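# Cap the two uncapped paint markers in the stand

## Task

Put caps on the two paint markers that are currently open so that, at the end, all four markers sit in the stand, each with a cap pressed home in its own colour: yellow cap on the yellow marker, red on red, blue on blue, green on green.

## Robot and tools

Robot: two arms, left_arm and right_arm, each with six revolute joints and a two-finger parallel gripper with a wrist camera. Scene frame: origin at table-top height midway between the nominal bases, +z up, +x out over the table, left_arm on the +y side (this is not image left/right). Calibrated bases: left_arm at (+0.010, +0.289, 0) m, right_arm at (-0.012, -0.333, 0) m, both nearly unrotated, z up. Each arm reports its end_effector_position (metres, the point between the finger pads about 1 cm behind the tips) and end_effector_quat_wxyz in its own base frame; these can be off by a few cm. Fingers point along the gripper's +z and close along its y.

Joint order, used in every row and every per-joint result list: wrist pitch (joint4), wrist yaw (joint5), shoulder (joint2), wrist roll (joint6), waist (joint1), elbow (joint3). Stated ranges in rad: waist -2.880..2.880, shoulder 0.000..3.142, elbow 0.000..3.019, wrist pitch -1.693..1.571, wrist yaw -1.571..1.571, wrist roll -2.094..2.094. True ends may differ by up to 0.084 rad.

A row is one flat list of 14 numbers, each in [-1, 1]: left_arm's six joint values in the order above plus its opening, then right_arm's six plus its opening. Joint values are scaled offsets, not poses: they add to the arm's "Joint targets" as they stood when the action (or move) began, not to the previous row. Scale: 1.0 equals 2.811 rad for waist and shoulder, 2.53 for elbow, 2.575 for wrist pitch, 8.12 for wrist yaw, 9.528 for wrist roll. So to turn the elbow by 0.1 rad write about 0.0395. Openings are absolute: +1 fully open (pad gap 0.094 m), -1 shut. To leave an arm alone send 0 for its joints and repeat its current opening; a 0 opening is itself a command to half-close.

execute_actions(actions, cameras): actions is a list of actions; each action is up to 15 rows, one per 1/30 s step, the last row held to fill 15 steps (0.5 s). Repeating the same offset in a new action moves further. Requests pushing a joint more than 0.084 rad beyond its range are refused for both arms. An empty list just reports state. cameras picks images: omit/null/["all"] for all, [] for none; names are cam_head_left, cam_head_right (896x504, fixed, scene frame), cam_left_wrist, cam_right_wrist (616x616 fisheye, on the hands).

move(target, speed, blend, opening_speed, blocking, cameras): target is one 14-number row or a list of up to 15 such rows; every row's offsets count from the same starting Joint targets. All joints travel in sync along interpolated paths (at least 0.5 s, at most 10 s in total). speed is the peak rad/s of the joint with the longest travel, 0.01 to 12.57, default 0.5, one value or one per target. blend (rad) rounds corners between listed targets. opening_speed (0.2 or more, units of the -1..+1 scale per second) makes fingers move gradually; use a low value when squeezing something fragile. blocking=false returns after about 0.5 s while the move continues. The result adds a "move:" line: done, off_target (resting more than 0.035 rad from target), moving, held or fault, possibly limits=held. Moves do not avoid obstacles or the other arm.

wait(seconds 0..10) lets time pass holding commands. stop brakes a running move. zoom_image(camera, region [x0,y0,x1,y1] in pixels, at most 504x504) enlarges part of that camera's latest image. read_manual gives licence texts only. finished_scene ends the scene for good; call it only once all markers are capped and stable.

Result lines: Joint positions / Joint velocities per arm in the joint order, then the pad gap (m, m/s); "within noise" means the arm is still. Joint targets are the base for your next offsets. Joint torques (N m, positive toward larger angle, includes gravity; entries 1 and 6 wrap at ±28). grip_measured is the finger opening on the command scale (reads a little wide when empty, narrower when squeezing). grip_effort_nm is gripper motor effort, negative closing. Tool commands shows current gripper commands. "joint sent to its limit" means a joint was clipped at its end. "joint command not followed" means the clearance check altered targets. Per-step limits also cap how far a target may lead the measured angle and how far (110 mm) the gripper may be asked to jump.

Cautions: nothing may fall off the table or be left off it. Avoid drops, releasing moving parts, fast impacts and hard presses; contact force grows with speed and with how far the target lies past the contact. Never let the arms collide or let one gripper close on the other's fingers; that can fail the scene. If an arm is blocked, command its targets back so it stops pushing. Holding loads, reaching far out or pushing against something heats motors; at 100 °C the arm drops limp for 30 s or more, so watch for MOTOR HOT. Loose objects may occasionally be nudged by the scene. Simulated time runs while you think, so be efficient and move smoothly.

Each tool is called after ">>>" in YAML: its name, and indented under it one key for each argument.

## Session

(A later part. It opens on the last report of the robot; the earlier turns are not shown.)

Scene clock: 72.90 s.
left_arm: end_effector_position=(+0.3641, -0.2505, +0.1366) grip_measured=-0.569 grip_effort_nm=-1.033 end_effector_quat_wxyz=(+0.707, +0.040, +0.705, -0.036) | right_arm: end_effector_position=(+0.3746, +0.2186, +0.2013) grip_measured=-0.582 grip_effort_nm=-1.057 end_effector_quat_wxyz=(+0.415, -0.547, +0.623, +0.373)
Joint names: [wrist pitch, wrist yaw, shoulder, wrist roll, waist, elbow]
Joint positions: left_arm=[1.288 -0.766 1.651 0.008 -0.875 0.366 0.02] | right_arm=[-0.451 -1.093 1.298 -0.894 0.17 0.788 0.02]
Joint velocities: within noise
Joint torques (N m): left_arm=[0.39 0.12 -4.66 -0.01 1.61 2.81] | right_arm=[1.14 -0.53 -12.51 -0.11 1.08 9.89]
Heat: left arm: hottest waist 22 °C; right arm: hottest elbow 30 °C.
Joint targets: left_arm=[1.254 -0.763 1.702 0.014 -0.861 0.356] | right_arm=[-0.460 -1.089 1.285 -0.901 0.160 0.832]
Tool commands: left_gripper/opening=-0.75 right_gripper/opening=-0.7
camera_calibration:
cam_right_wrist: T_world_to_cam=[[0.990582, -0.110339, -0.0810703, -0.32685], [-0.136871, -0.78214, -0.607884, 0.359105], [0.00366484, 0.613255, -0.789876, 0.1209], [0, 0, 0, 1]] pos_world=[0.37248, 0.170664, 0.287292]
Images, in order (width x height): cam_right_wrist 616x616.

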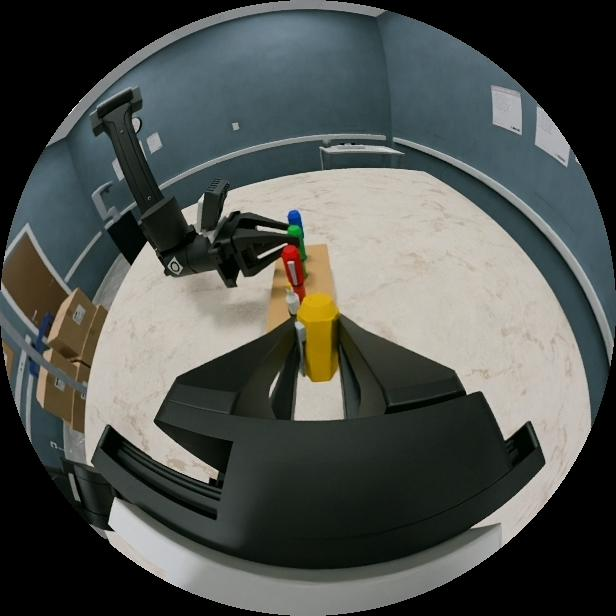

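>>> wait:
  seconds: 0
  cameras: ["cam_left_wrist", "cam_head_left", "cam_head_right"]

>>> zoom_image:
  camera: "cam_left_wrist"
  region: [205, 290, 265, 350]

>>> zoom_image:
  camera: "cam_left_wrist"
  region: [293, 290, 353, 350]

>>> zoom_image:
  camera: "cam_left_wrist"
  region: [380, 290, 440, 350]

>>> zoom_image:
  camera: "cam_head_left"
  region: [380, 240, 470, 310]

>>> zoom_image:
  camera: "cam_head_right"
  region: [375, 240, 465, 310]

Scene clock: 73.30 s.
left_arm: end_effector_position=(+0.3641, -0.2505, +0.1366) grip_measured=-0.569 grip_effort_nm=-1.033 end_effector_quat_wxyz=(+0.707, +0.040, +0.705, -0.036) | right_arm: end_effector_position=(+0.3746, +0.2186, +0.2013) grip_measured=-0.582 grip_effort_nm=-1.057 end_effector_quat_wxyz=(+0.415, -0.547, +0.623, +0.373)
Joint names: [wrist pitch, wrist yaw, shoulder, wrist roll, waist, elbow]
Joint positions: left_arm=[1.288 -0.766 1.651 0.008 -0.875 0.366 0.02] | right_arm=[-0.451 -1.093 1.298 -0.894 0.17 0.788 0.02]
Joint velocities: within noise
Joint torques (N m): left_arm=[0.39 0.12 -4.66 0 1.67 2.8] | right_arm=[1.14 -0.54 -12.51 -0.11 1.14 9.89]
Heat: left arm: hottest waist 22 °C; right arm: hottest elbow 30 °C.
Joint targets: left_arm=[1.254 -0.763 1.702 0.014 -0.861 0.356] | right_arm=[-0.460 -1.089 1.285 -0.901 0.160 0.832]
Tool commands: left_gripper/opening=-0.75 right_gripper/opening=-0.7
camera_calibration:
cam_left_wrist: T_world_to_cam=[[-0.0439979, -0.995907, -0.0789558, -0.214456], [-0.487235, 0.0903868, -0.868581, 0.334179], [0.872162, 0.000254269, -0.489217, -0.149061], [0, 0, 0, 1]] pos_world=[0.283394, -0.243745, 0.200406]
Images, in order (width x height): cam_head_left 896x504, cam_head_right 896x504, cam_left_wrist 616x616.

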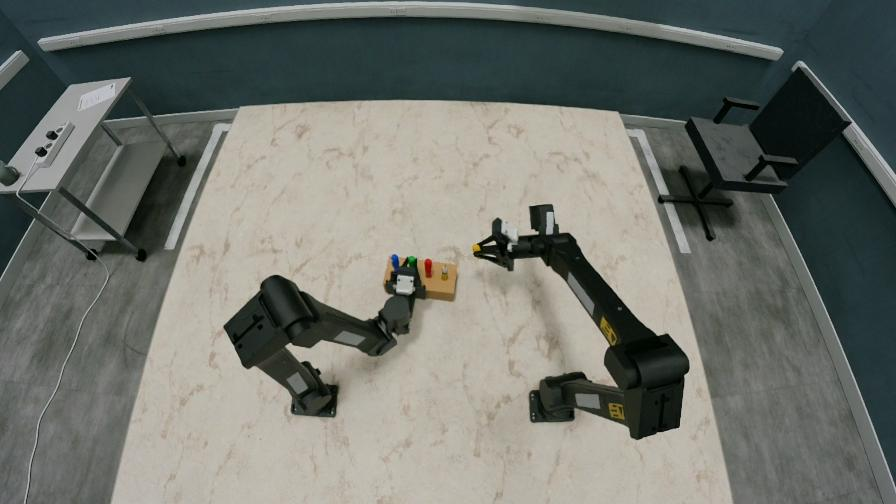

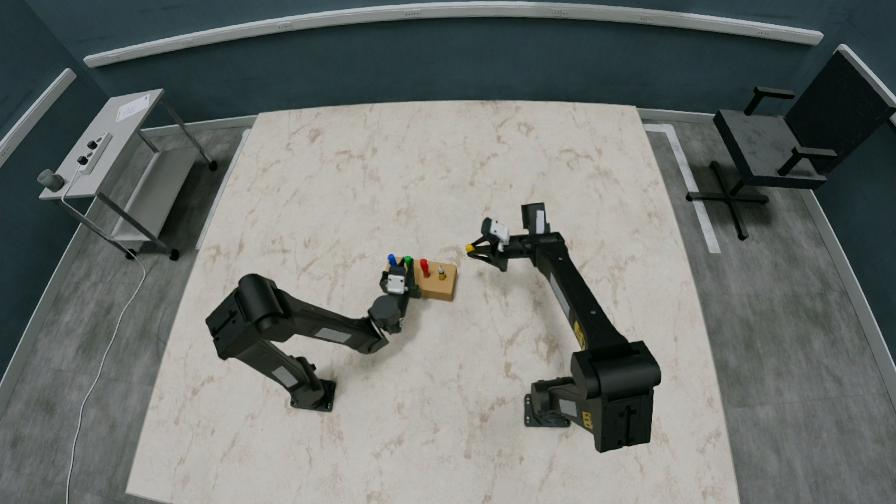

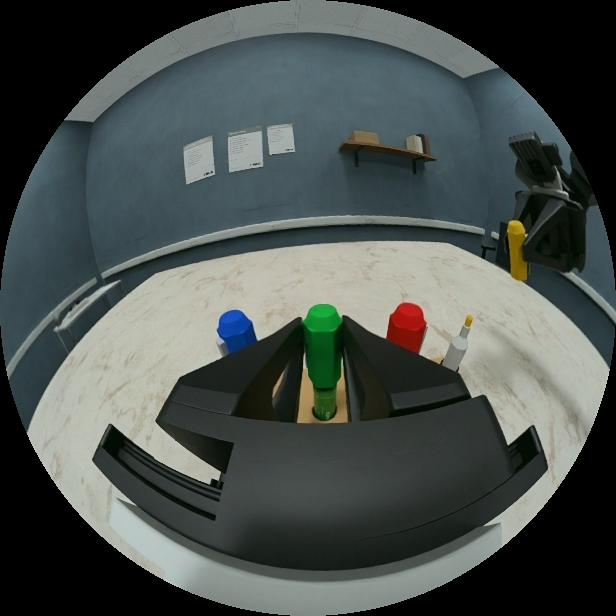

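Scaled by 8.400 from the camera's 616x616 image, which has a finer 880x880 frame.

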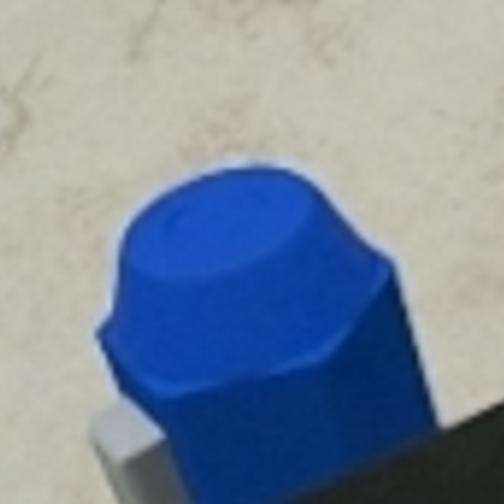

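Scaled by 8.400 from the camera's 616x616 image, which has a finer 880x880 frame.

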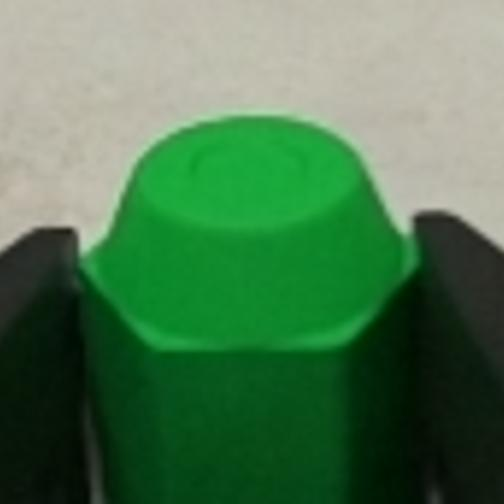

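Scaled by 8.400 from the camera's 616x616 image, which has a finer 880x880 frame.

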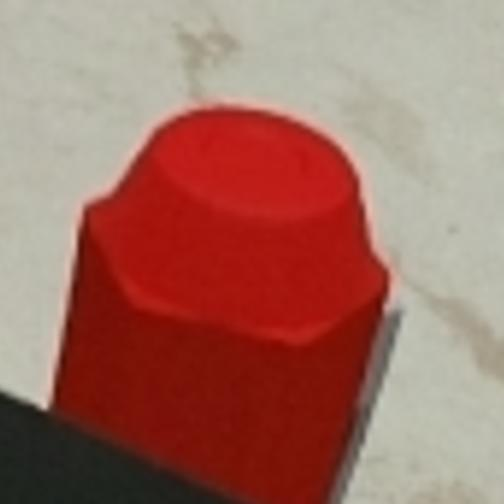

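Scaled by 5.600 from the camera's 896x504 image, which has a finer 1280x720 frame.

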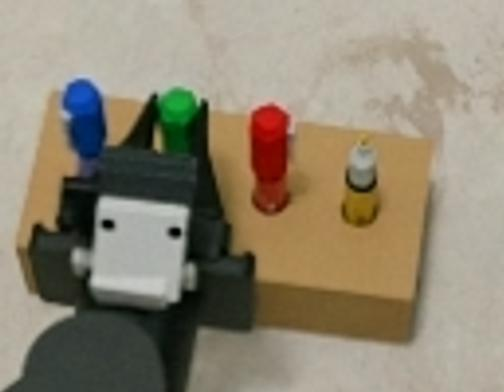

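Scaled by 5.600 from the camera's 896x504 image, which has a finer 1280x720 frame.

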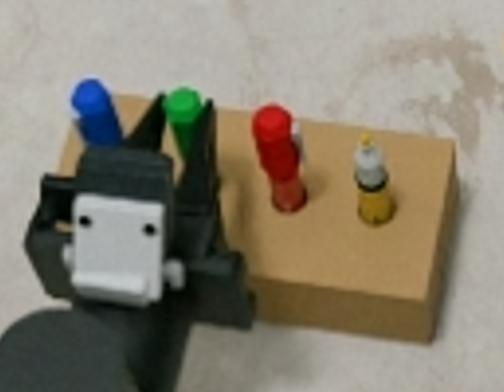

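>>> wait:
  seconds: 0
  cameras: ["cam_right_wrist"]

>>> zoom_image:
  camera: "cam_right_wrist"
  region: [278, 204, 308, 234]

>>> zoom_image:
  camera: "cam_right_wrist"
  region: [276, 234, 306, 264]

Scene clock: 73.53 s.
left_arm: end_effector_position=(+0.3641, -0.2505, +0.1366) grip_measured=-0.569 grip_effort_nm=-1.033 end_effector_quat_wxyz=(+0.707, +0.040, +0.705, -0.036) | right_arm: end_effector_position=(+0.3746, +0.2186, +0.2013) grip_measured=-0.582 grip_effort_nm=-1.057 end_effector_quat_wxyz=(+0.415, -0.547, +0.623, +0.373)
Joint names: [wrist pitch, wrist yaw, shoulder, wrist roll, waist, elbow]
Joint positions: left_arm=[1.288 -0.766 1.651 0.008 -0.875 0.366 0.02] | right_arm=[-0.451 -1.093 1.298 -0.894 0.17 0.788 0.02]
Joint velocities: within noise
Joint torques (N m): left_arm=[0.39 0.13 -4.66 0 1.55 2.81] | right_arm=[1.13 -0.54 -12.51 -0.11 1.14 9.91]
Heat: left arm: hottest waist 22 °C; right arm: hottest elbow 30 °C.
Joint targets: left_arm=[1.254 -0.763 1.702 0.014 -0.861 0.356] | right_arm=[-0.460 -1.089 1.285 -0.901 0.160 0.832]
Tool commands: left_gripper/opening=-0.75 right_gripper/opening=-0.7
camera_calibration:
cam_right_wrist: T_world_to_cam=[[0.990582, -0.110339, -0.0810703, -0.32685], [-0.136871, -0.78214, -0.607884, 0.359105], [0.00366484, 0.613255, -0.789876, 0.1209], [0, 0, 0, 1]] pos_world=[0.37248, 0.170664, 0.287292]
Images, in order (width x height): cam_right_wrist 616x616.

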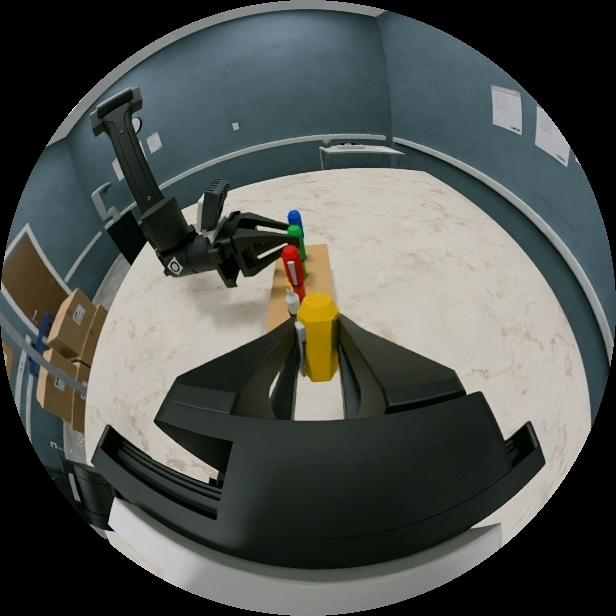

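Scaled by 16.800 from the camera's 616x616 image, which has a finer 880x880 frame.

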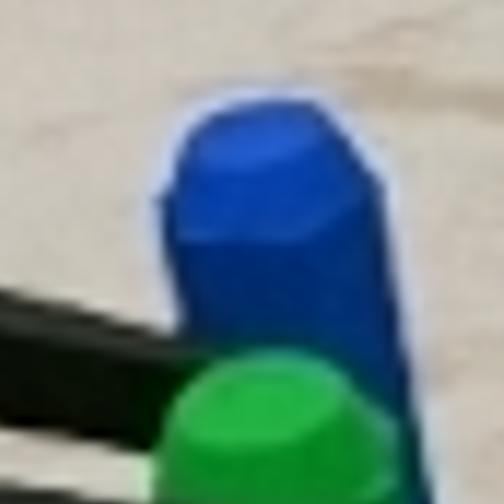

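Scaled by 16.800 from the camera's 616x616 image, which has a finer 880x880 frame.

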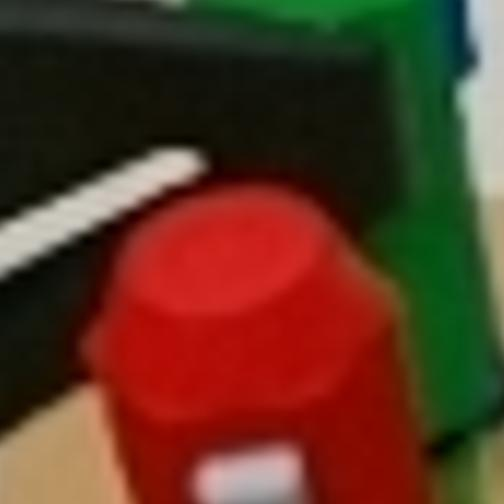

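>>> move:
  target: [-0.01553, 0, 0.01636, 0, 0, -0.00968, -0.75, 0, 0, 0, 0, 0, 0, -0.7]
  speed: 0.08
  cameras: ["cam_left_wrist", "cam_right_wrist"]

>>> zoom_image:
  camera: "cam_left_wrist"
  region: [270, 300, 380, 430]

>>> zoom_image:
  camera: "cam_right_wrist"
  region: [278, 204, 308, 234]

Scene clock: 74.93 s.
left_arm: end_effector_position=(+0.3641, -0.2505, +0.1343) grip_measured=-0.569 grip_effort_nm=-1.033 end_effector_quat_wxyz=(+0.706, +0.042, +0.706, -0.035) | right_arm: end_effector_position=(+0.3746, +0.2186, +0.2013) grip_measured=-0.582 grip_effort_nm=-1.062 end_effector_quat_wxyz=(+0.415, -0.547, +0.623, +0.373)
Joint names: [wrist pitch, wrist yaw, shoulder, wrist roll, waist, elbow]
Joint positions: left_arm=[1.288 -0.766 1.657 0.009 -0.875 0.366 0.02] | right_arm=[-0.451 -1.093 1.298 -0.894 0.17 0.788 0.02]
Joint velocities: within noise
Joint torques (N m): left_arm=[-1.03 0.16 -1.96 -0.01 1.61 0.85] | right_arm=[1.14 -0.53 -12.57 -0.12 1.14 9.91]
Heat: left arm: hottest waist 22 °C; right arm: hottest elbow 30 °C.
Joint targets: left_arm=[1.214 -0.762 1.748 0.014 -0.861 0.332] | right_arm=[-0.460 -1.089 1.285 -0.901 0.160 0.832]
move: off_target (left_arm, right_arm); left_arm: the shoulder is farthest, 0.091 rad from its target; right_arm: the elbow is farthest, 0.044 rad from its target
camera_calibration:
cam_left_wrist: T_world_to_cam=[[-0.0438935, -0.99554, -0.0835108, -0.213944], [-0.490476, 0.0942979, -0.866338, 0.334003], [0.870349, 0.00293346, -0.492427, -0.148408], [0, 0, 0, 1]] pos_world=[0.283597, -0.24405, 0.198413]
cam_right_wrist: T_world_to_cam=[[0.990582, -0.110339, -0.0810703, -0.32685], [-0.136871, -0.78214, -0.607884, 0.359105], [0.00366484, 0.613255, -0.789876, 0.1209], [0, 0, 0, 1]] pos_world=[0.37248, 0.170664, 0.287292]
Images, in order (width x height): cam_left_wrist 616x616, cam_right_wrist 616x616.

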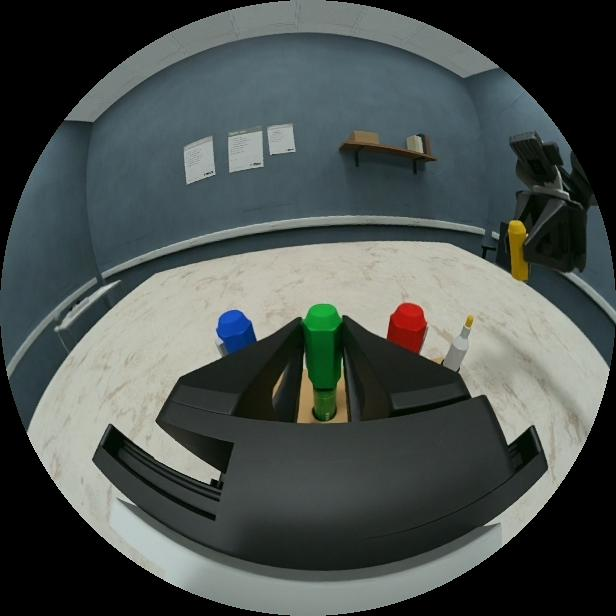

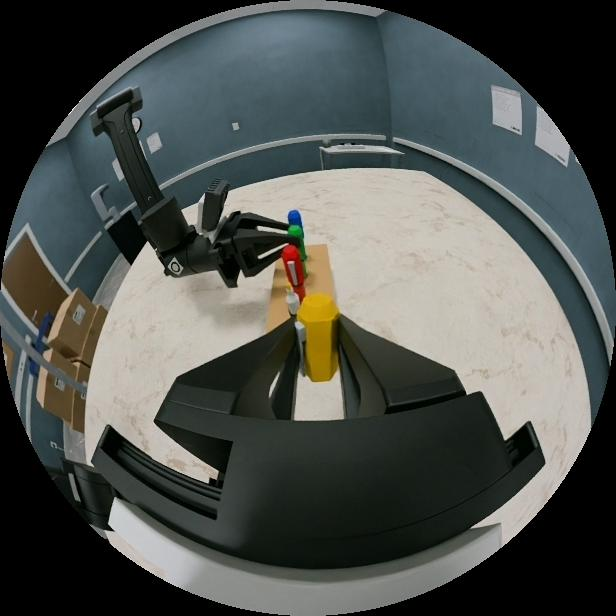

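Scaled by 3.877 from the camera's 616x616 image, which has a finer 880x880 frame.

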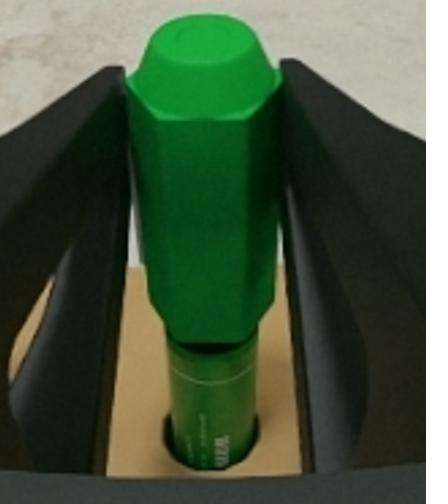

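Scaled by 16.800 from the camera's 616x616 image, which has a finer 880x880 frame.

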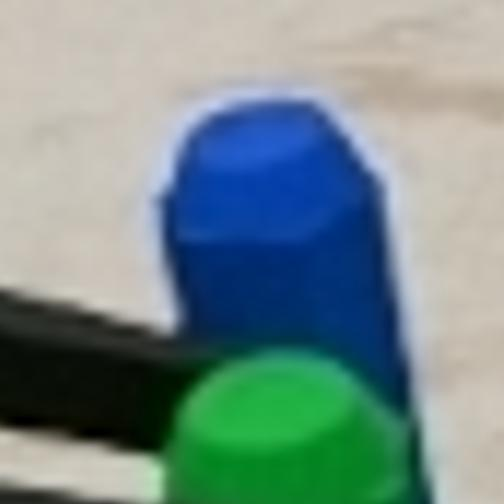

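>>> move:
  target: [0.01592, 0, -0.04767, 0, 0, 0.02134, -0.75, 0, 0, 0, 0, 0, 0, -0.7]
  speed: 0.12
  cameras: ["cam_left_wrist", "cam_right_wrist"]

>>> zoom_image:
  camera: "cam_left_wrist"
  region: [270, 300, 380, 430]

>>> zoom_image:
  camera: "cam_right_wrist"
  region: [275, 205, 315, 265]

Scene clock: 76.83 s.
left_arm: end_effector_position=(+0.3644, -0.2511, +0.1405) grip_measured=-0.570 grip_effort_nm=-1.033 end_effector_quat_wxyz=(+0.706, +0.042, +0.706, -0.035) | right_arm: end_effector_position=(+0.3746, +0.2186, +0.2013) grip_measured=-0.582 grip_effort_nm=-1.062 end_effector_quat_wxyz=(+0.415, -0.547, +0.623, +0.373)
Joint names: [wrist pitch, wrist yaw, shoulder, wrist roll, waist, elbow]
Joint positions: left_arm=[1.261 -0.765 1.63 0.009 -0.875 0.368 0.02] | right_arm=[-0.451 -1.093 1.298 -0.894 0.17 0.788 0.02]
Joint velocities: within noise
Joint torques (N m): left_arm=[1.42 0.1 -9.17 -0.01 1.61 5.16] | right_arm=[1.11 -0.53 -12.51 -0.11 1.08 9.92]
Heat: left arm: hottest waist 22 °C; right arm: hottest elbow 30 °C.
Joint targets: left_arm=[1.254 -0.762 1.614 0.014 -0.861 0.386] | right_arm=[-0.460 -1.089 1.285 -0.901 0.160 0.832]
move: off_target (right_arm); right_arm: the elbow is farthest, 0.044 rad from its target
camera_calibration:
cam_left_wrist: T_world_to_cam=[[-0.0449707, -0.995582, -0.0824324, -0.213743], [-0.489233, 0.0938919, -0.867084, 0.339172], [0.870993, 0.00133526, -0.491294, -0.146471], [0, 0, 0, 1]] pos_world=[0.283897, -0.244449, 0.204511]
cam_right_wrist: T_world_to_cam=[[0.990582, -0.110339, -0.0810703, -0.32685], [-0.136871, -0.78214, -0.607884, 0.359105], [0.00366484, 0.613255, -0.789876, 0.1209], [0, 0, 0, 1]] pos_world=[0.37248, 0.170664, 0.287292]
Images, in order (width x height): cam_left_wrist 616x616, cam_right_wrist 616x616.

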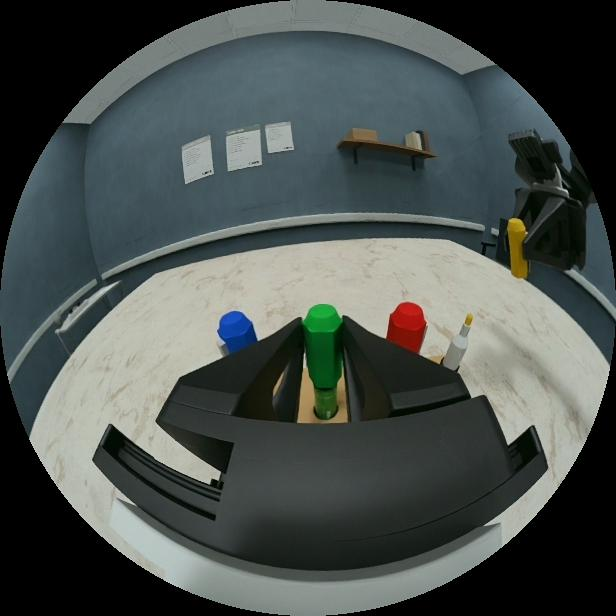

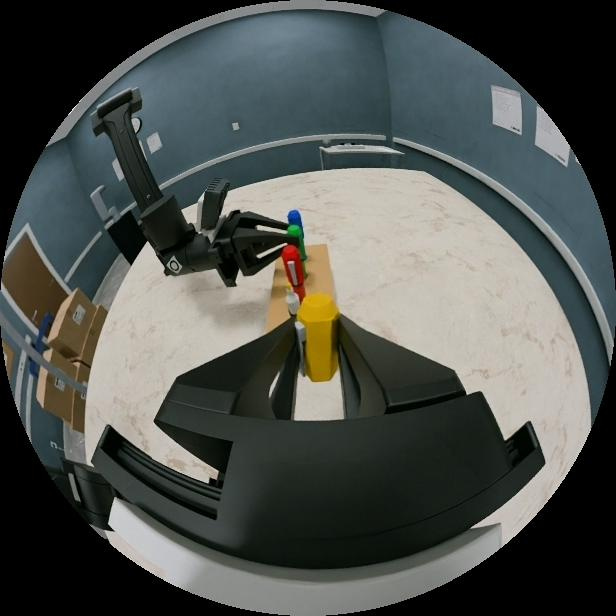

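Scaled by 3.877 from the camera's 616x616 image, which has a finer 880x880 frame.

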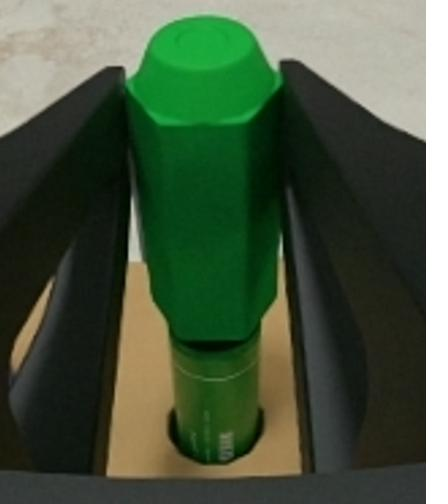

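Scaled by 8.400 from the camera's 616x616 image, which has a finer 880x880 frame.

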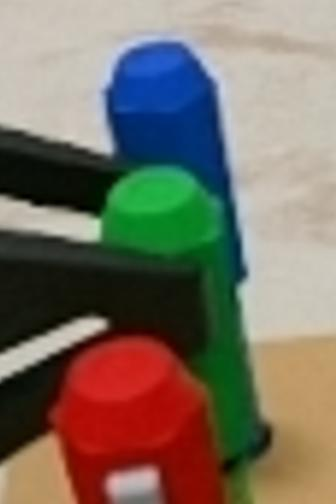

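>>> move:
  target: [0.0039, 0, -0.00534, 0, 0, 0.0032, -0.75, 0, 0, 0, 0, 0, 0, -0.7]
  speed: 0.12
  cameras: ["cam_left_wrist", "cam_right_wrist"]

>>> zoom_image:
  camera: "cam_left_wrist"
  region: [300, 370, 350, 425]

>>> zoom_image:
  camera: "cam_right_wrist"
  region: [275, 205, 315, 265]

Scene clock: 77.80 s.
left_arm: end_effector_position=(+0.3643, -0.2510, +0.1457) grip_measured=-0.570 grip_effort_nm=-1.033 end_effector_quat_wxyz=(+0.709, +0.039, +0.703, -0.039) | right_arm: end_effector_position=(+0.3746, +0.2186, +0.2013) grip_measured=-0.582 grip_effort_nm=-1.057 end_effector_quat_wxyz=(+0.415, -0.547, +0.623, +0.373)
Joint names: [wrist pitch, wrist yaw, shoulder, wrist roll, waist, elbow]
Joint positions: left_arm=[1.261 -0.765 1.617 0.009 -0.875 0.368 0.02] | right_arm=[-0.451 -1.093 1.298 -0.894 0.17 0.788 0.02]
Joint velocities: within noise
Joint torques (N m): left_arm=[1.77 0.1 -9.29 -0.01 1.61 5.91] | right_arm=[1.13 -0.54 -12.57 -0.11 1.14 9.92]
Heat: left arm: hottest waist 22 °C; right arm: hottest elbow 30 °C.
Joint targets: left_arm=[1.265 -0.762 1.599 0.014 -0.861 0.394] | right_arm=[-0.460 -1.089 1.285 -0.901 0.160 0.832]
move: off_target (right_arm); right_arm: the elbow is farthest, 0.044 rad from its target
camera_calibration:
cam_left_wrist: T_world_to_cam=[[-0.0443374, -0.996352, -0.0729117, -0.215056], [-0.482006, 0.0852616, -0.872009, 0.339528], [0.875045, -0.00351873, -0.484028, -0.1475], [0, 0, 0, 1]] pos_world=[0.283189, -0.243739, 0.208997]
cam_right_wrist: T_world_to_cam=[[0.990582, -0.110339, -0.0810703, -0.32685], [-0.136871, -0.78214, -0.607884, 0.359105], [0.00366484, 0.613255, -0.789876, 0.1209], [0, 0, 0, 1]] pos_world=[0.37248, 0.170664, 0.287292]
Images, in order (width x height): cam_left_wrist 616x616, cam_right_wrist 616x616.

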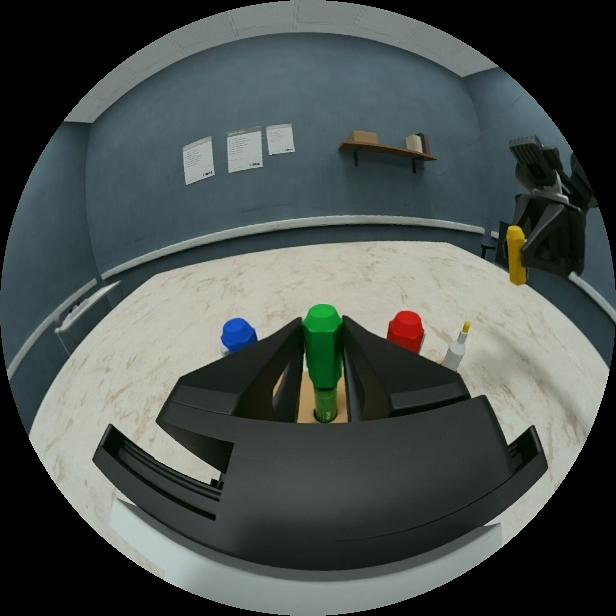

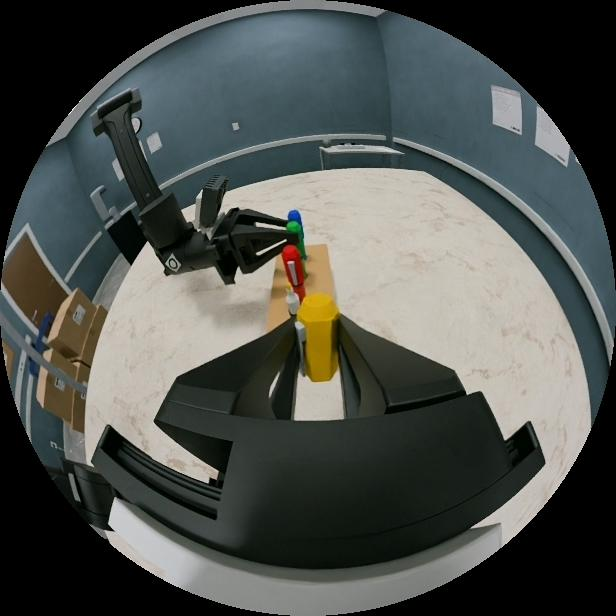

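Scaled by 9.164 from the camera's 616x616 image, which has a finer 880x880 frame.

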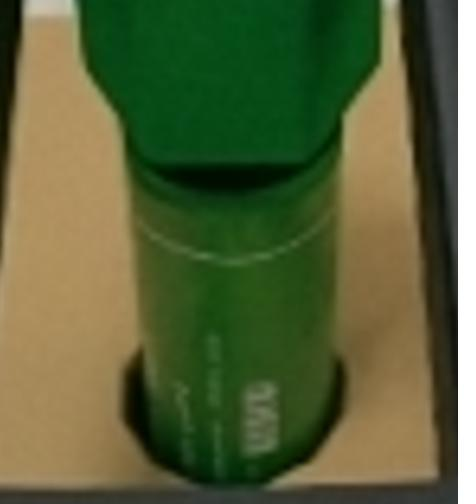

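Scaled by 8.400 from the camera's 616x616 image, which has a finer 880x880 frame.

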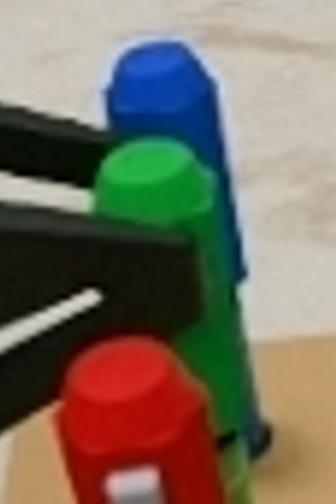

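>>> move:
  target: [0.00893, 0, 0.02241, 0, 0, -0.0111, -0.75, 0, 0, 0, 0, 0, 0, -0.7]
  speed: 0.08
  cameras: ["cam_left_wrist", "cam_right_wrist"]

>>> zoom_image:
  camera: "cam_left_wrist"
  region: [270, 300, 380, 430]

>>> zoom_image:
  camera: "cam_right_wrist"
  region: [275, 205, 315, 265]

Scene clock: 79.20 s.
left_arm: end_effector_position=(+0.3645, -0.2512, +0.1397) grip_measured=-0.570 grip_effort_nm=-1.033 end_effector_quat_wxyz=(+0.708, +0.040, +0.704, -0.038) | right_arm: end_effector_position=(+0.3746, +0.2186, +0.2013) grip_measured=-0.582 grip_effort_nm=-1.057 end_effector_quat_wxyz=(+0.415, -0.547, +0.623, +0.373)
Joint names: [wrist pitch, wrist yaw, shoulder, wrist roll, waist, elbow]
Joint positions: left_arm=[1.283 -0.765 1.642 0.009 -0.875 0.368 0.02] | right_arm=[-0.451 -1.093 1.298 -0.894 0.17 0.788 0.02]
Joint velocities: within noise
Joint torques (N m): left_arm=[1.8 0.1 -6.77 -0.01 1.61 3.49] | right_arm=[1.11 -0.53 -12.45 -0.11 1.14 9.92]
Heat: left arm: hottest waist 22 °C; right arm: hottest elbow 30 °C.
Joint targets: left_arm=[1.288 -0.763 1.662 0.014 -0.861 0.366] | right_arm=[-0.460 -1.089 1.285 -0.901 0.160 0.832]
move: off_target (right_arm); right_arm: the elbow is farthest, 0.044 rad from its target
camera_calibration:
cam_left_wrist: T_world_to_cam=[[-0.0444903, -0.996129, -0.0758072, -0.215176], [-0.484118, 0.0878748, -0.870579, 0.335648], [0.873871, -0.00203268, -0.486154, -0.149531], [0, 0, 0, 1]] pos_world=[0.283591, -0.244142, 0.203201]
cam_right_wrist: T_world_to_cam=[[0.990582, -0.110339, -0.0810703, -0.32685], [-0.136871, -0.78214, -0.607884, 0.359105], [0.00366484, 0.613255, -0.789876, 0.1209], [0, 0, 0, 1]] pos_world=[0.37248, 0.170664, 0.287292]
Images, in order (width x height): cam_left_wrist 616x616, cam_right_wrist 616x616.

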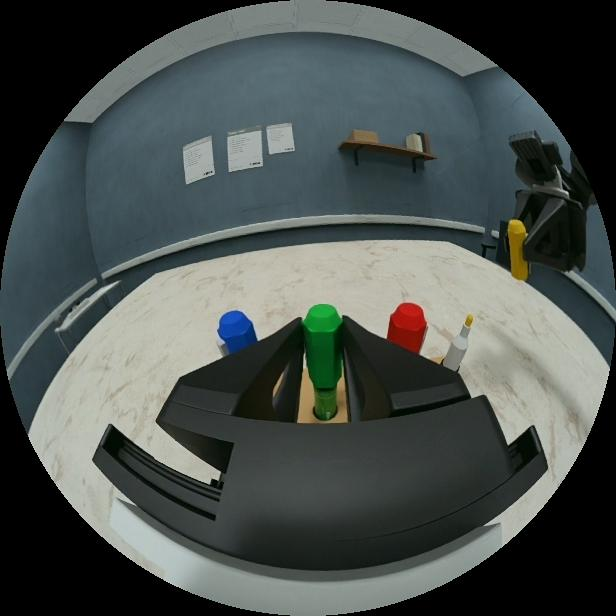

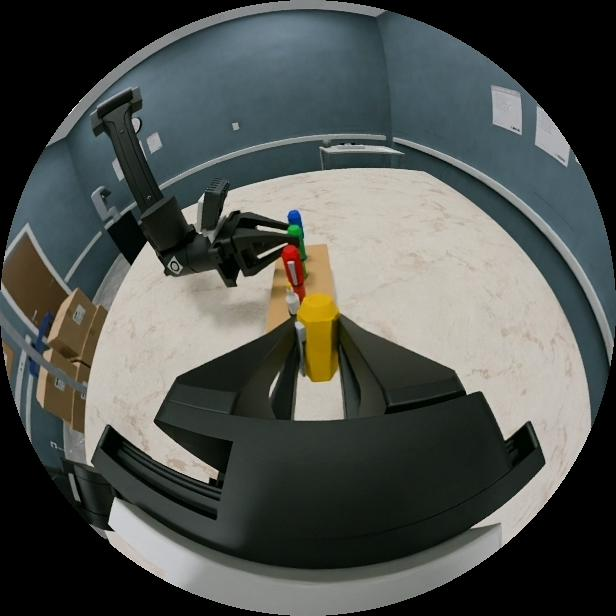

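Scaled by 3.877 from the camera's 616x616 image, which has a finer 880x880 frame.

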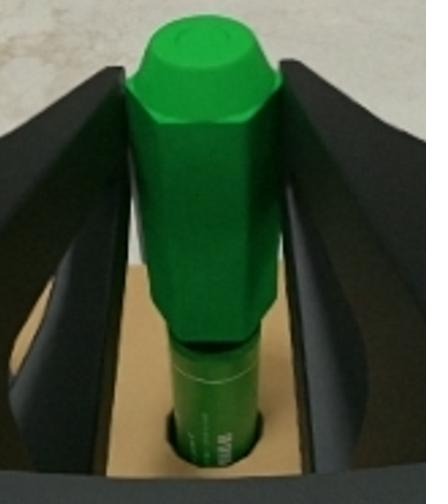

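Scaled by 8.400 from the camera's 616x616 image, which has a finer 880x880 frame.

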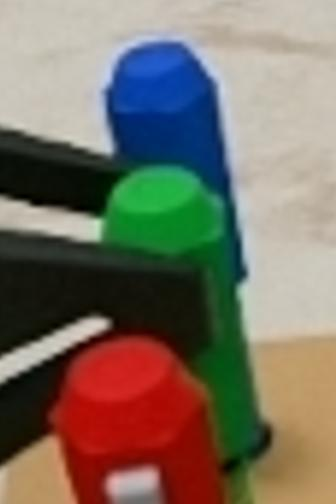

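>>> move:
  target:
    - [0, -0.00062, -0.00925, 0, -0.00961, 0.00474, -0.75, 0, 0, 0, 0, 0, 0, -0.7]
    - [0, -0.00062, -0.00925, 0, -0.00961, 0.00474, -0.33, 0, 0, 0, 0, 0, 0, -0.7]
  speed: 0.1
  opening_speed: 0.6
  cameras: ["cam_left_wrist", "cam_right_wrist"]

>>> zoom_image:
  camera: "cam_left_wrist"
  region: [270, 300, 380, 430]

>>> zoom_image:
  camera: "cam_right_wrist"
  region: [275, 205, 315, 265]

Scene clock: 82.90 s.
left_arm: end_effector_position=(+0.3644, -0.2512, +0.1399) grip_measured=-0.333 grip_effort_nm=0.144 end_effector_quat_wxyz=(+0.709, +0.039, +0.704, -0.038) | right_arm: end_effector_position=(+0.3746, +0.2186, +0.2013) grip_measured=-0.582 grip_effort_nm=-1.062 end_effector_quat_wxyz=(+0.415, -0.547, +0.623, +0.373)
Joint names: [wrist pitch, wrist yaw, shoulder, wrist roll, waist, elbow]
Joint positions: left_arm=[1.283 -0.765 1.642 0.009 -0.875 0.368 0.031] | right_arm=[-0.451 -1.093 1.298 -0.894 0.17 0.788 0.02]
Joint velocities: within noise
Joint torques (N m): left_arm=[1.78 -0.1 -8.59 -0.01 -0.5 4.44] | right_arm=[1.13 -0.53 -12.51 -0.11 1.08 9.89]
Heat: left arm: hottest waist 22 °C; right arm: hottest elbow 31 °C.
Joint targets: left_arm=[1.288 -0.767 1.636 0.014 -0.888 0.378] | right_arm=[-0.460 -1.089 1.285 -0.901 0.160 0.832]
move: off_target (right_arm); right_arm: the elbow is farthest, 0.044 rad from its target
camera_calibration:
cam_left_wrist: T_world_to_cam=[[-0.0444706, -0.996173, -0.075243, -0.2153], [-0.483727, 0.0873712, -0.870847, 0.335545], [0.874088, -0.00232996, -0.485762, -0.149473], [0, 0, 0, 1]] pos_world=[0.283391, -0.244141, 0.2034]
cam_right_wrist: T_world_to_cam=[[0.990582, -0.110339, -0.0810703, -0.32685], [-0.136871, -0.78214, -0.607884, 0.359105], [0.00366484, 0.613255, -0.789876, 0.1209], [0, 0, 0, 1]] pos_world=[0.37248, 0.170664, 0.287292]
Images, in order (width x height): cam_left_wrist 616x616, cam_right_wrist 616x616.

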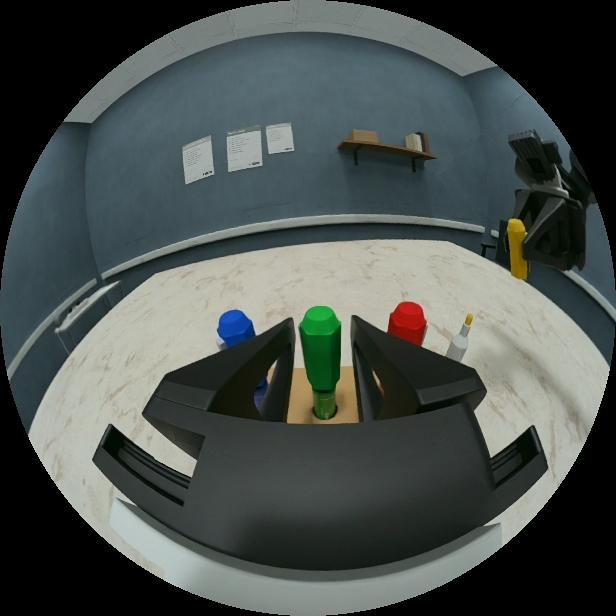

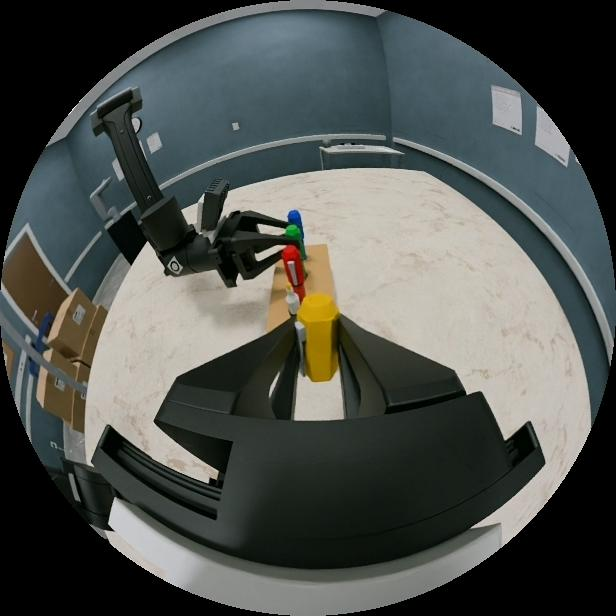

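Scaled by 3.877 from the camera's 616x616 image, which has a finer 880x880 frame.

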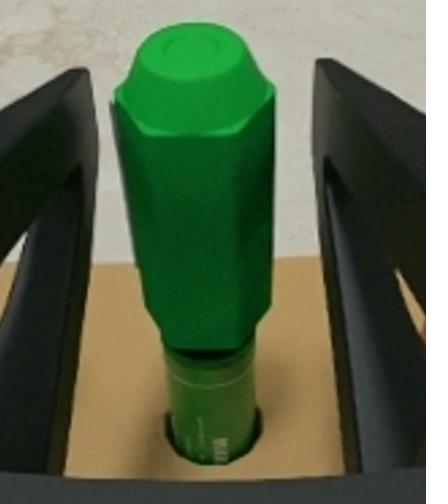

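Scaled by 8.400 from the camera's 616x616 image, which has a finer 880x880 frame.

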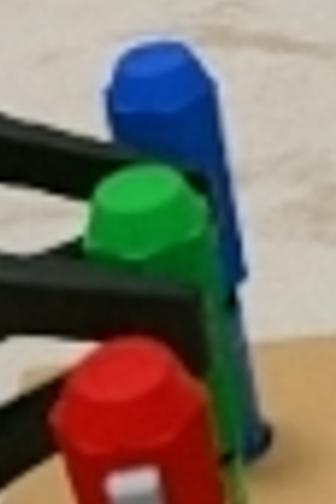

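>>> move:
  target:
    - [0.02237, -0.01485, -0.02398, 0, -0.04305, -0.0423, -0.33, 0, 0, 0, 0, 0, 0, -0.7]
    - [-0.3499, 0.09507, -0.27819, -0.00147, 0.05301, -0.06364, -0.33, 0.44388, 0.04076, -0.11242, 0.09456, 0.04589, -0.21621, -0.7]
    - [-0.3499, 0.09507, -0.27819, -0.00147, 0.05301, -0.06364, -0.33, 0.58291, 0.1343, 0.04376, 0.09026, 0.20011, -0.15771, -0.7]
  speed: [0.2, 0.8, 0.7]
  blend: [0.0, 0.05, 0]

Scene clock: 88.07 s.
left_arm: end_effector_position=(+0.2680, -0.2530, +0.1681) grip_measured=-0.333 grip_effort_nm=0.139 end_effector_quat_wxyz=(+0.568, +0.296, +0.735, -0.223) | right_arm: end_effector_position=(+0.3591, +0.3111, +0.2043) grip_measured=-0.583 grip_effort_nm=-1.057 end_effector_quat_wxyz=(+0.678, -0.254, +0.646, +0.241)
Joint names: [wrist pitch, wrist yaw, shoulder, wrist roll, waist, elbow]
Joint positions: left_arm=[0.391 0.002 0.861 0.009 -0.754 0.211 0.031] | right_arm=[1.026 -0.003 1.388 -0.033 0.714 0.397 0.02]
Joint velocities: within noise
Joint torques (N m): left_arm=[1.65 0.11 -2.9 -0.13 1.73 8.31] | right_arm=[2.7 0.09 -8 -0.1 2.78 7.57]
Heat: left arm: hottest waist 22 °C; right arm: hottest elbow 31 °C.
Joint targets: left_arm=[0.387 0.005 0.854 0.000 -0.739 0.217] | right_arm=[1.041 0.001 1.408 -0.042 0.723 0.433]
move: off_target (right_arm); right_arm: the elbow is farthest, 0.036 rad from its target
camera_calibration:
cam_left_wrist: T_world_to_cam=[[-0.652489, -0.751755, -0.0955141, 0.00903101], [-0.4832, 0.509828, -0.711753, 0.393649], [0.58376, -0.418259, -0.695905, -0.0436554], [0, 0, 0, 1]] pos_world=[0.221588, -0.212163, 0.250663]
cam_right_wrist: T_world_to_cam=[[0.685054, -0.728011, -0.0264736, -0.0103881], [-0.361161, -0.307841, -0.880225, 0.419812], [0.632664, 0.612563, -0.473817, -0.223612], [0, 0, 0, 1]] pos_world=[0.300208, 0.258649, 0.263303]

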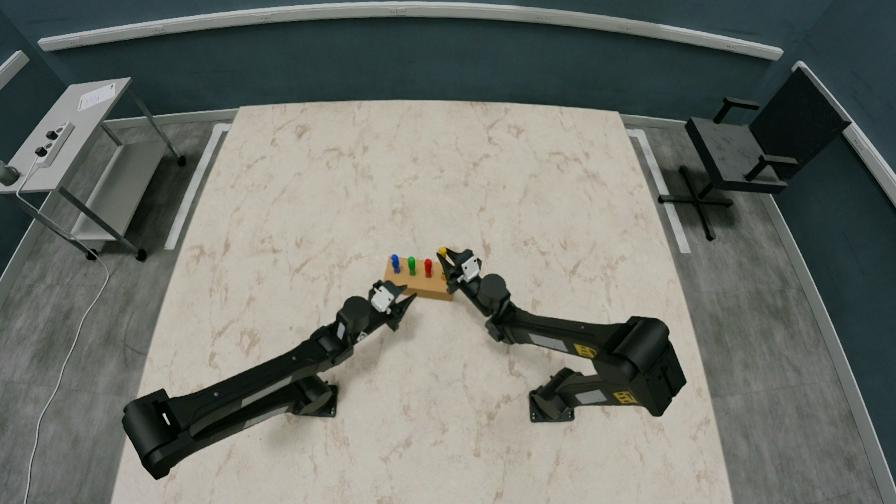

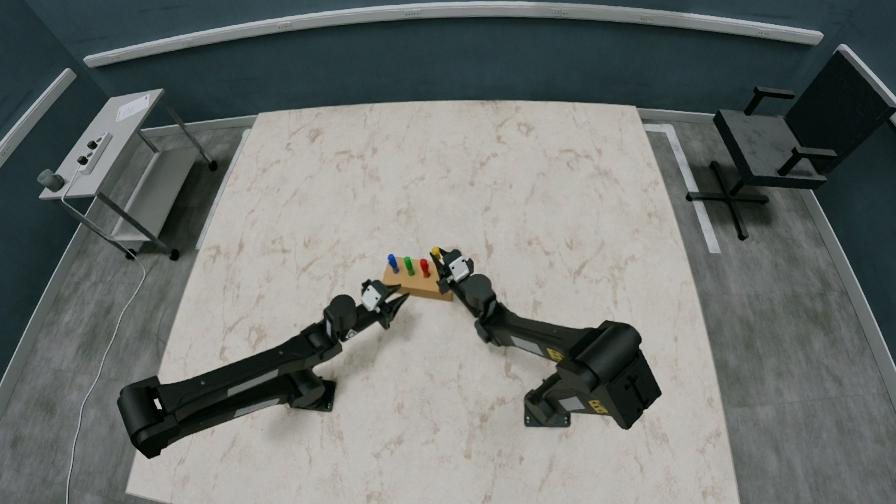

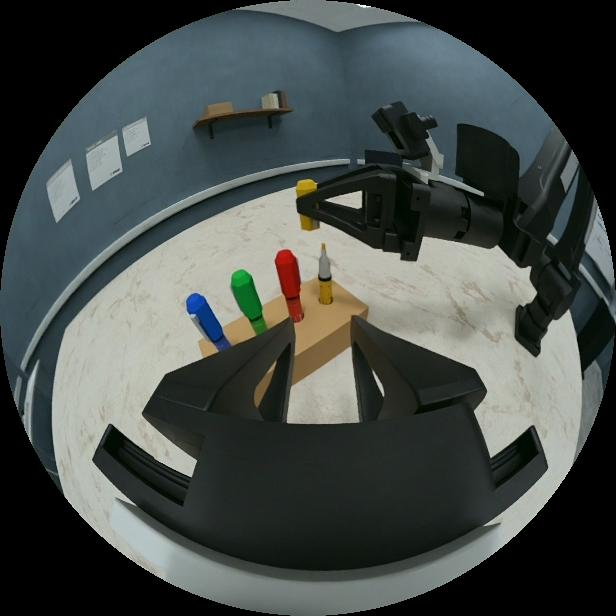

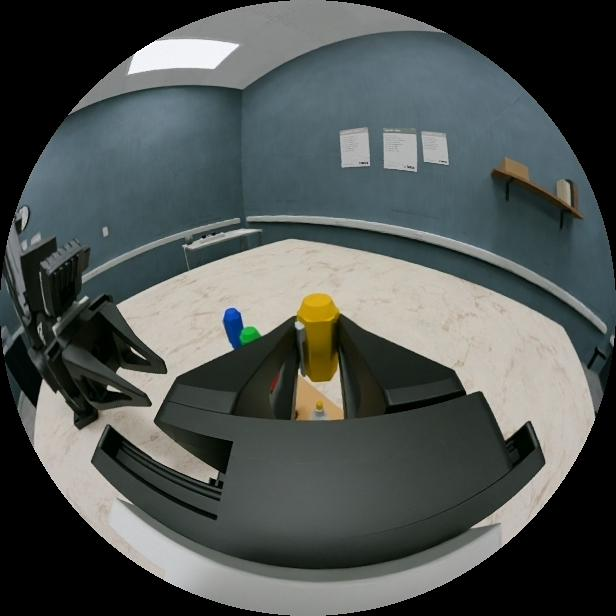

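>>> zoom_image:
  camera: "cam_left_wrist"
  region: [270, 170, 370, 310]

>>> zoom_image:
  camera: "cam_right_wrist"
  region: [270, 290, 380, 430]

Scaled by 3.600 from the camera's 616x616 image, which has a finer 880x880 frame.

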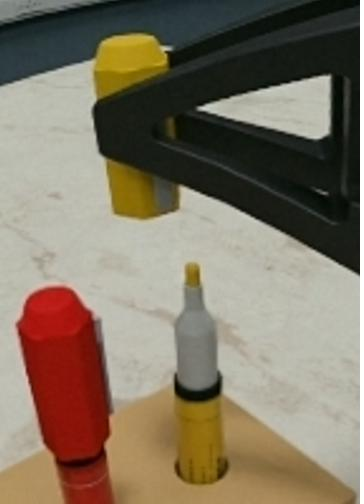

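Scaled by 3.600 from the camera's 616x616 image, which has a finer 880x880 frame.

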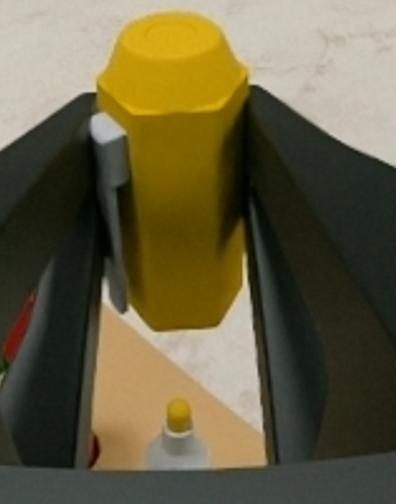

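>>> zoom_image:
  camera: "cam_right_wrist"
  region: [290, 360, 350, 422]

>>> zoom_image:
  camera: "cam_right_wrist"
  region: [285, 285, 355, 355]

>>> zoom_image:
  camera: "cam_left_wrist"
  region: [290, 175, 330, 235]

>>> zoom_image:
  camera: "cam_left_wrist"
  region: [305, 235, 345, 310]

Scaled by 8.129 from the camera's 616x616 image, which has a finer 880x880 frame.

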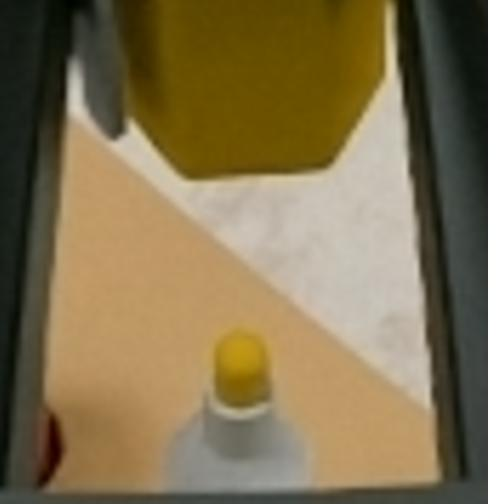

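Scaled by 7.200 from the camera's 616x616 image, which has a finer 880x880 frame.

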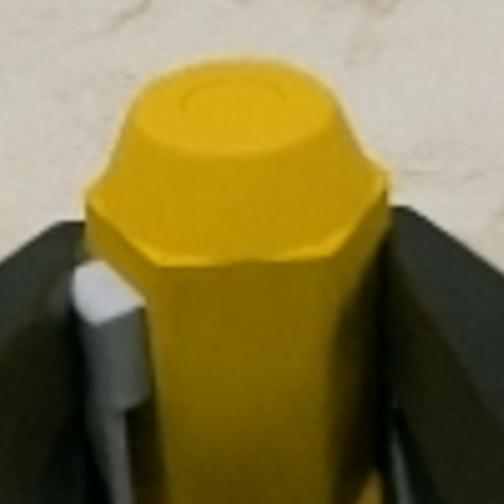

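Scaled by 8.400 from the camera's 616x616 image, which has a finer 880x880 frame.

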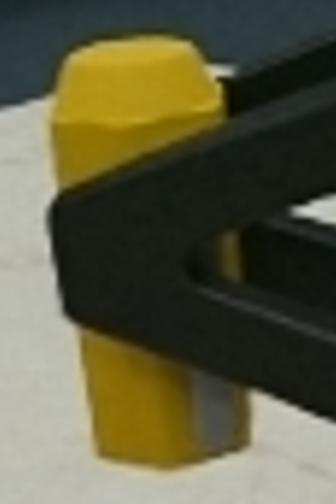

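Scaled by 6.720 from the camera's 616x616 image, which has a finer 880x880 frame.

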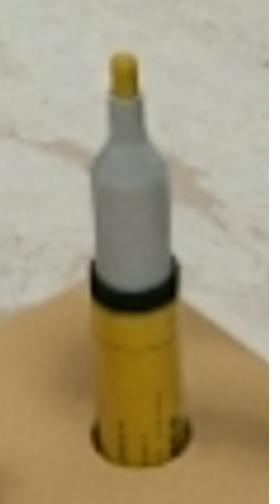

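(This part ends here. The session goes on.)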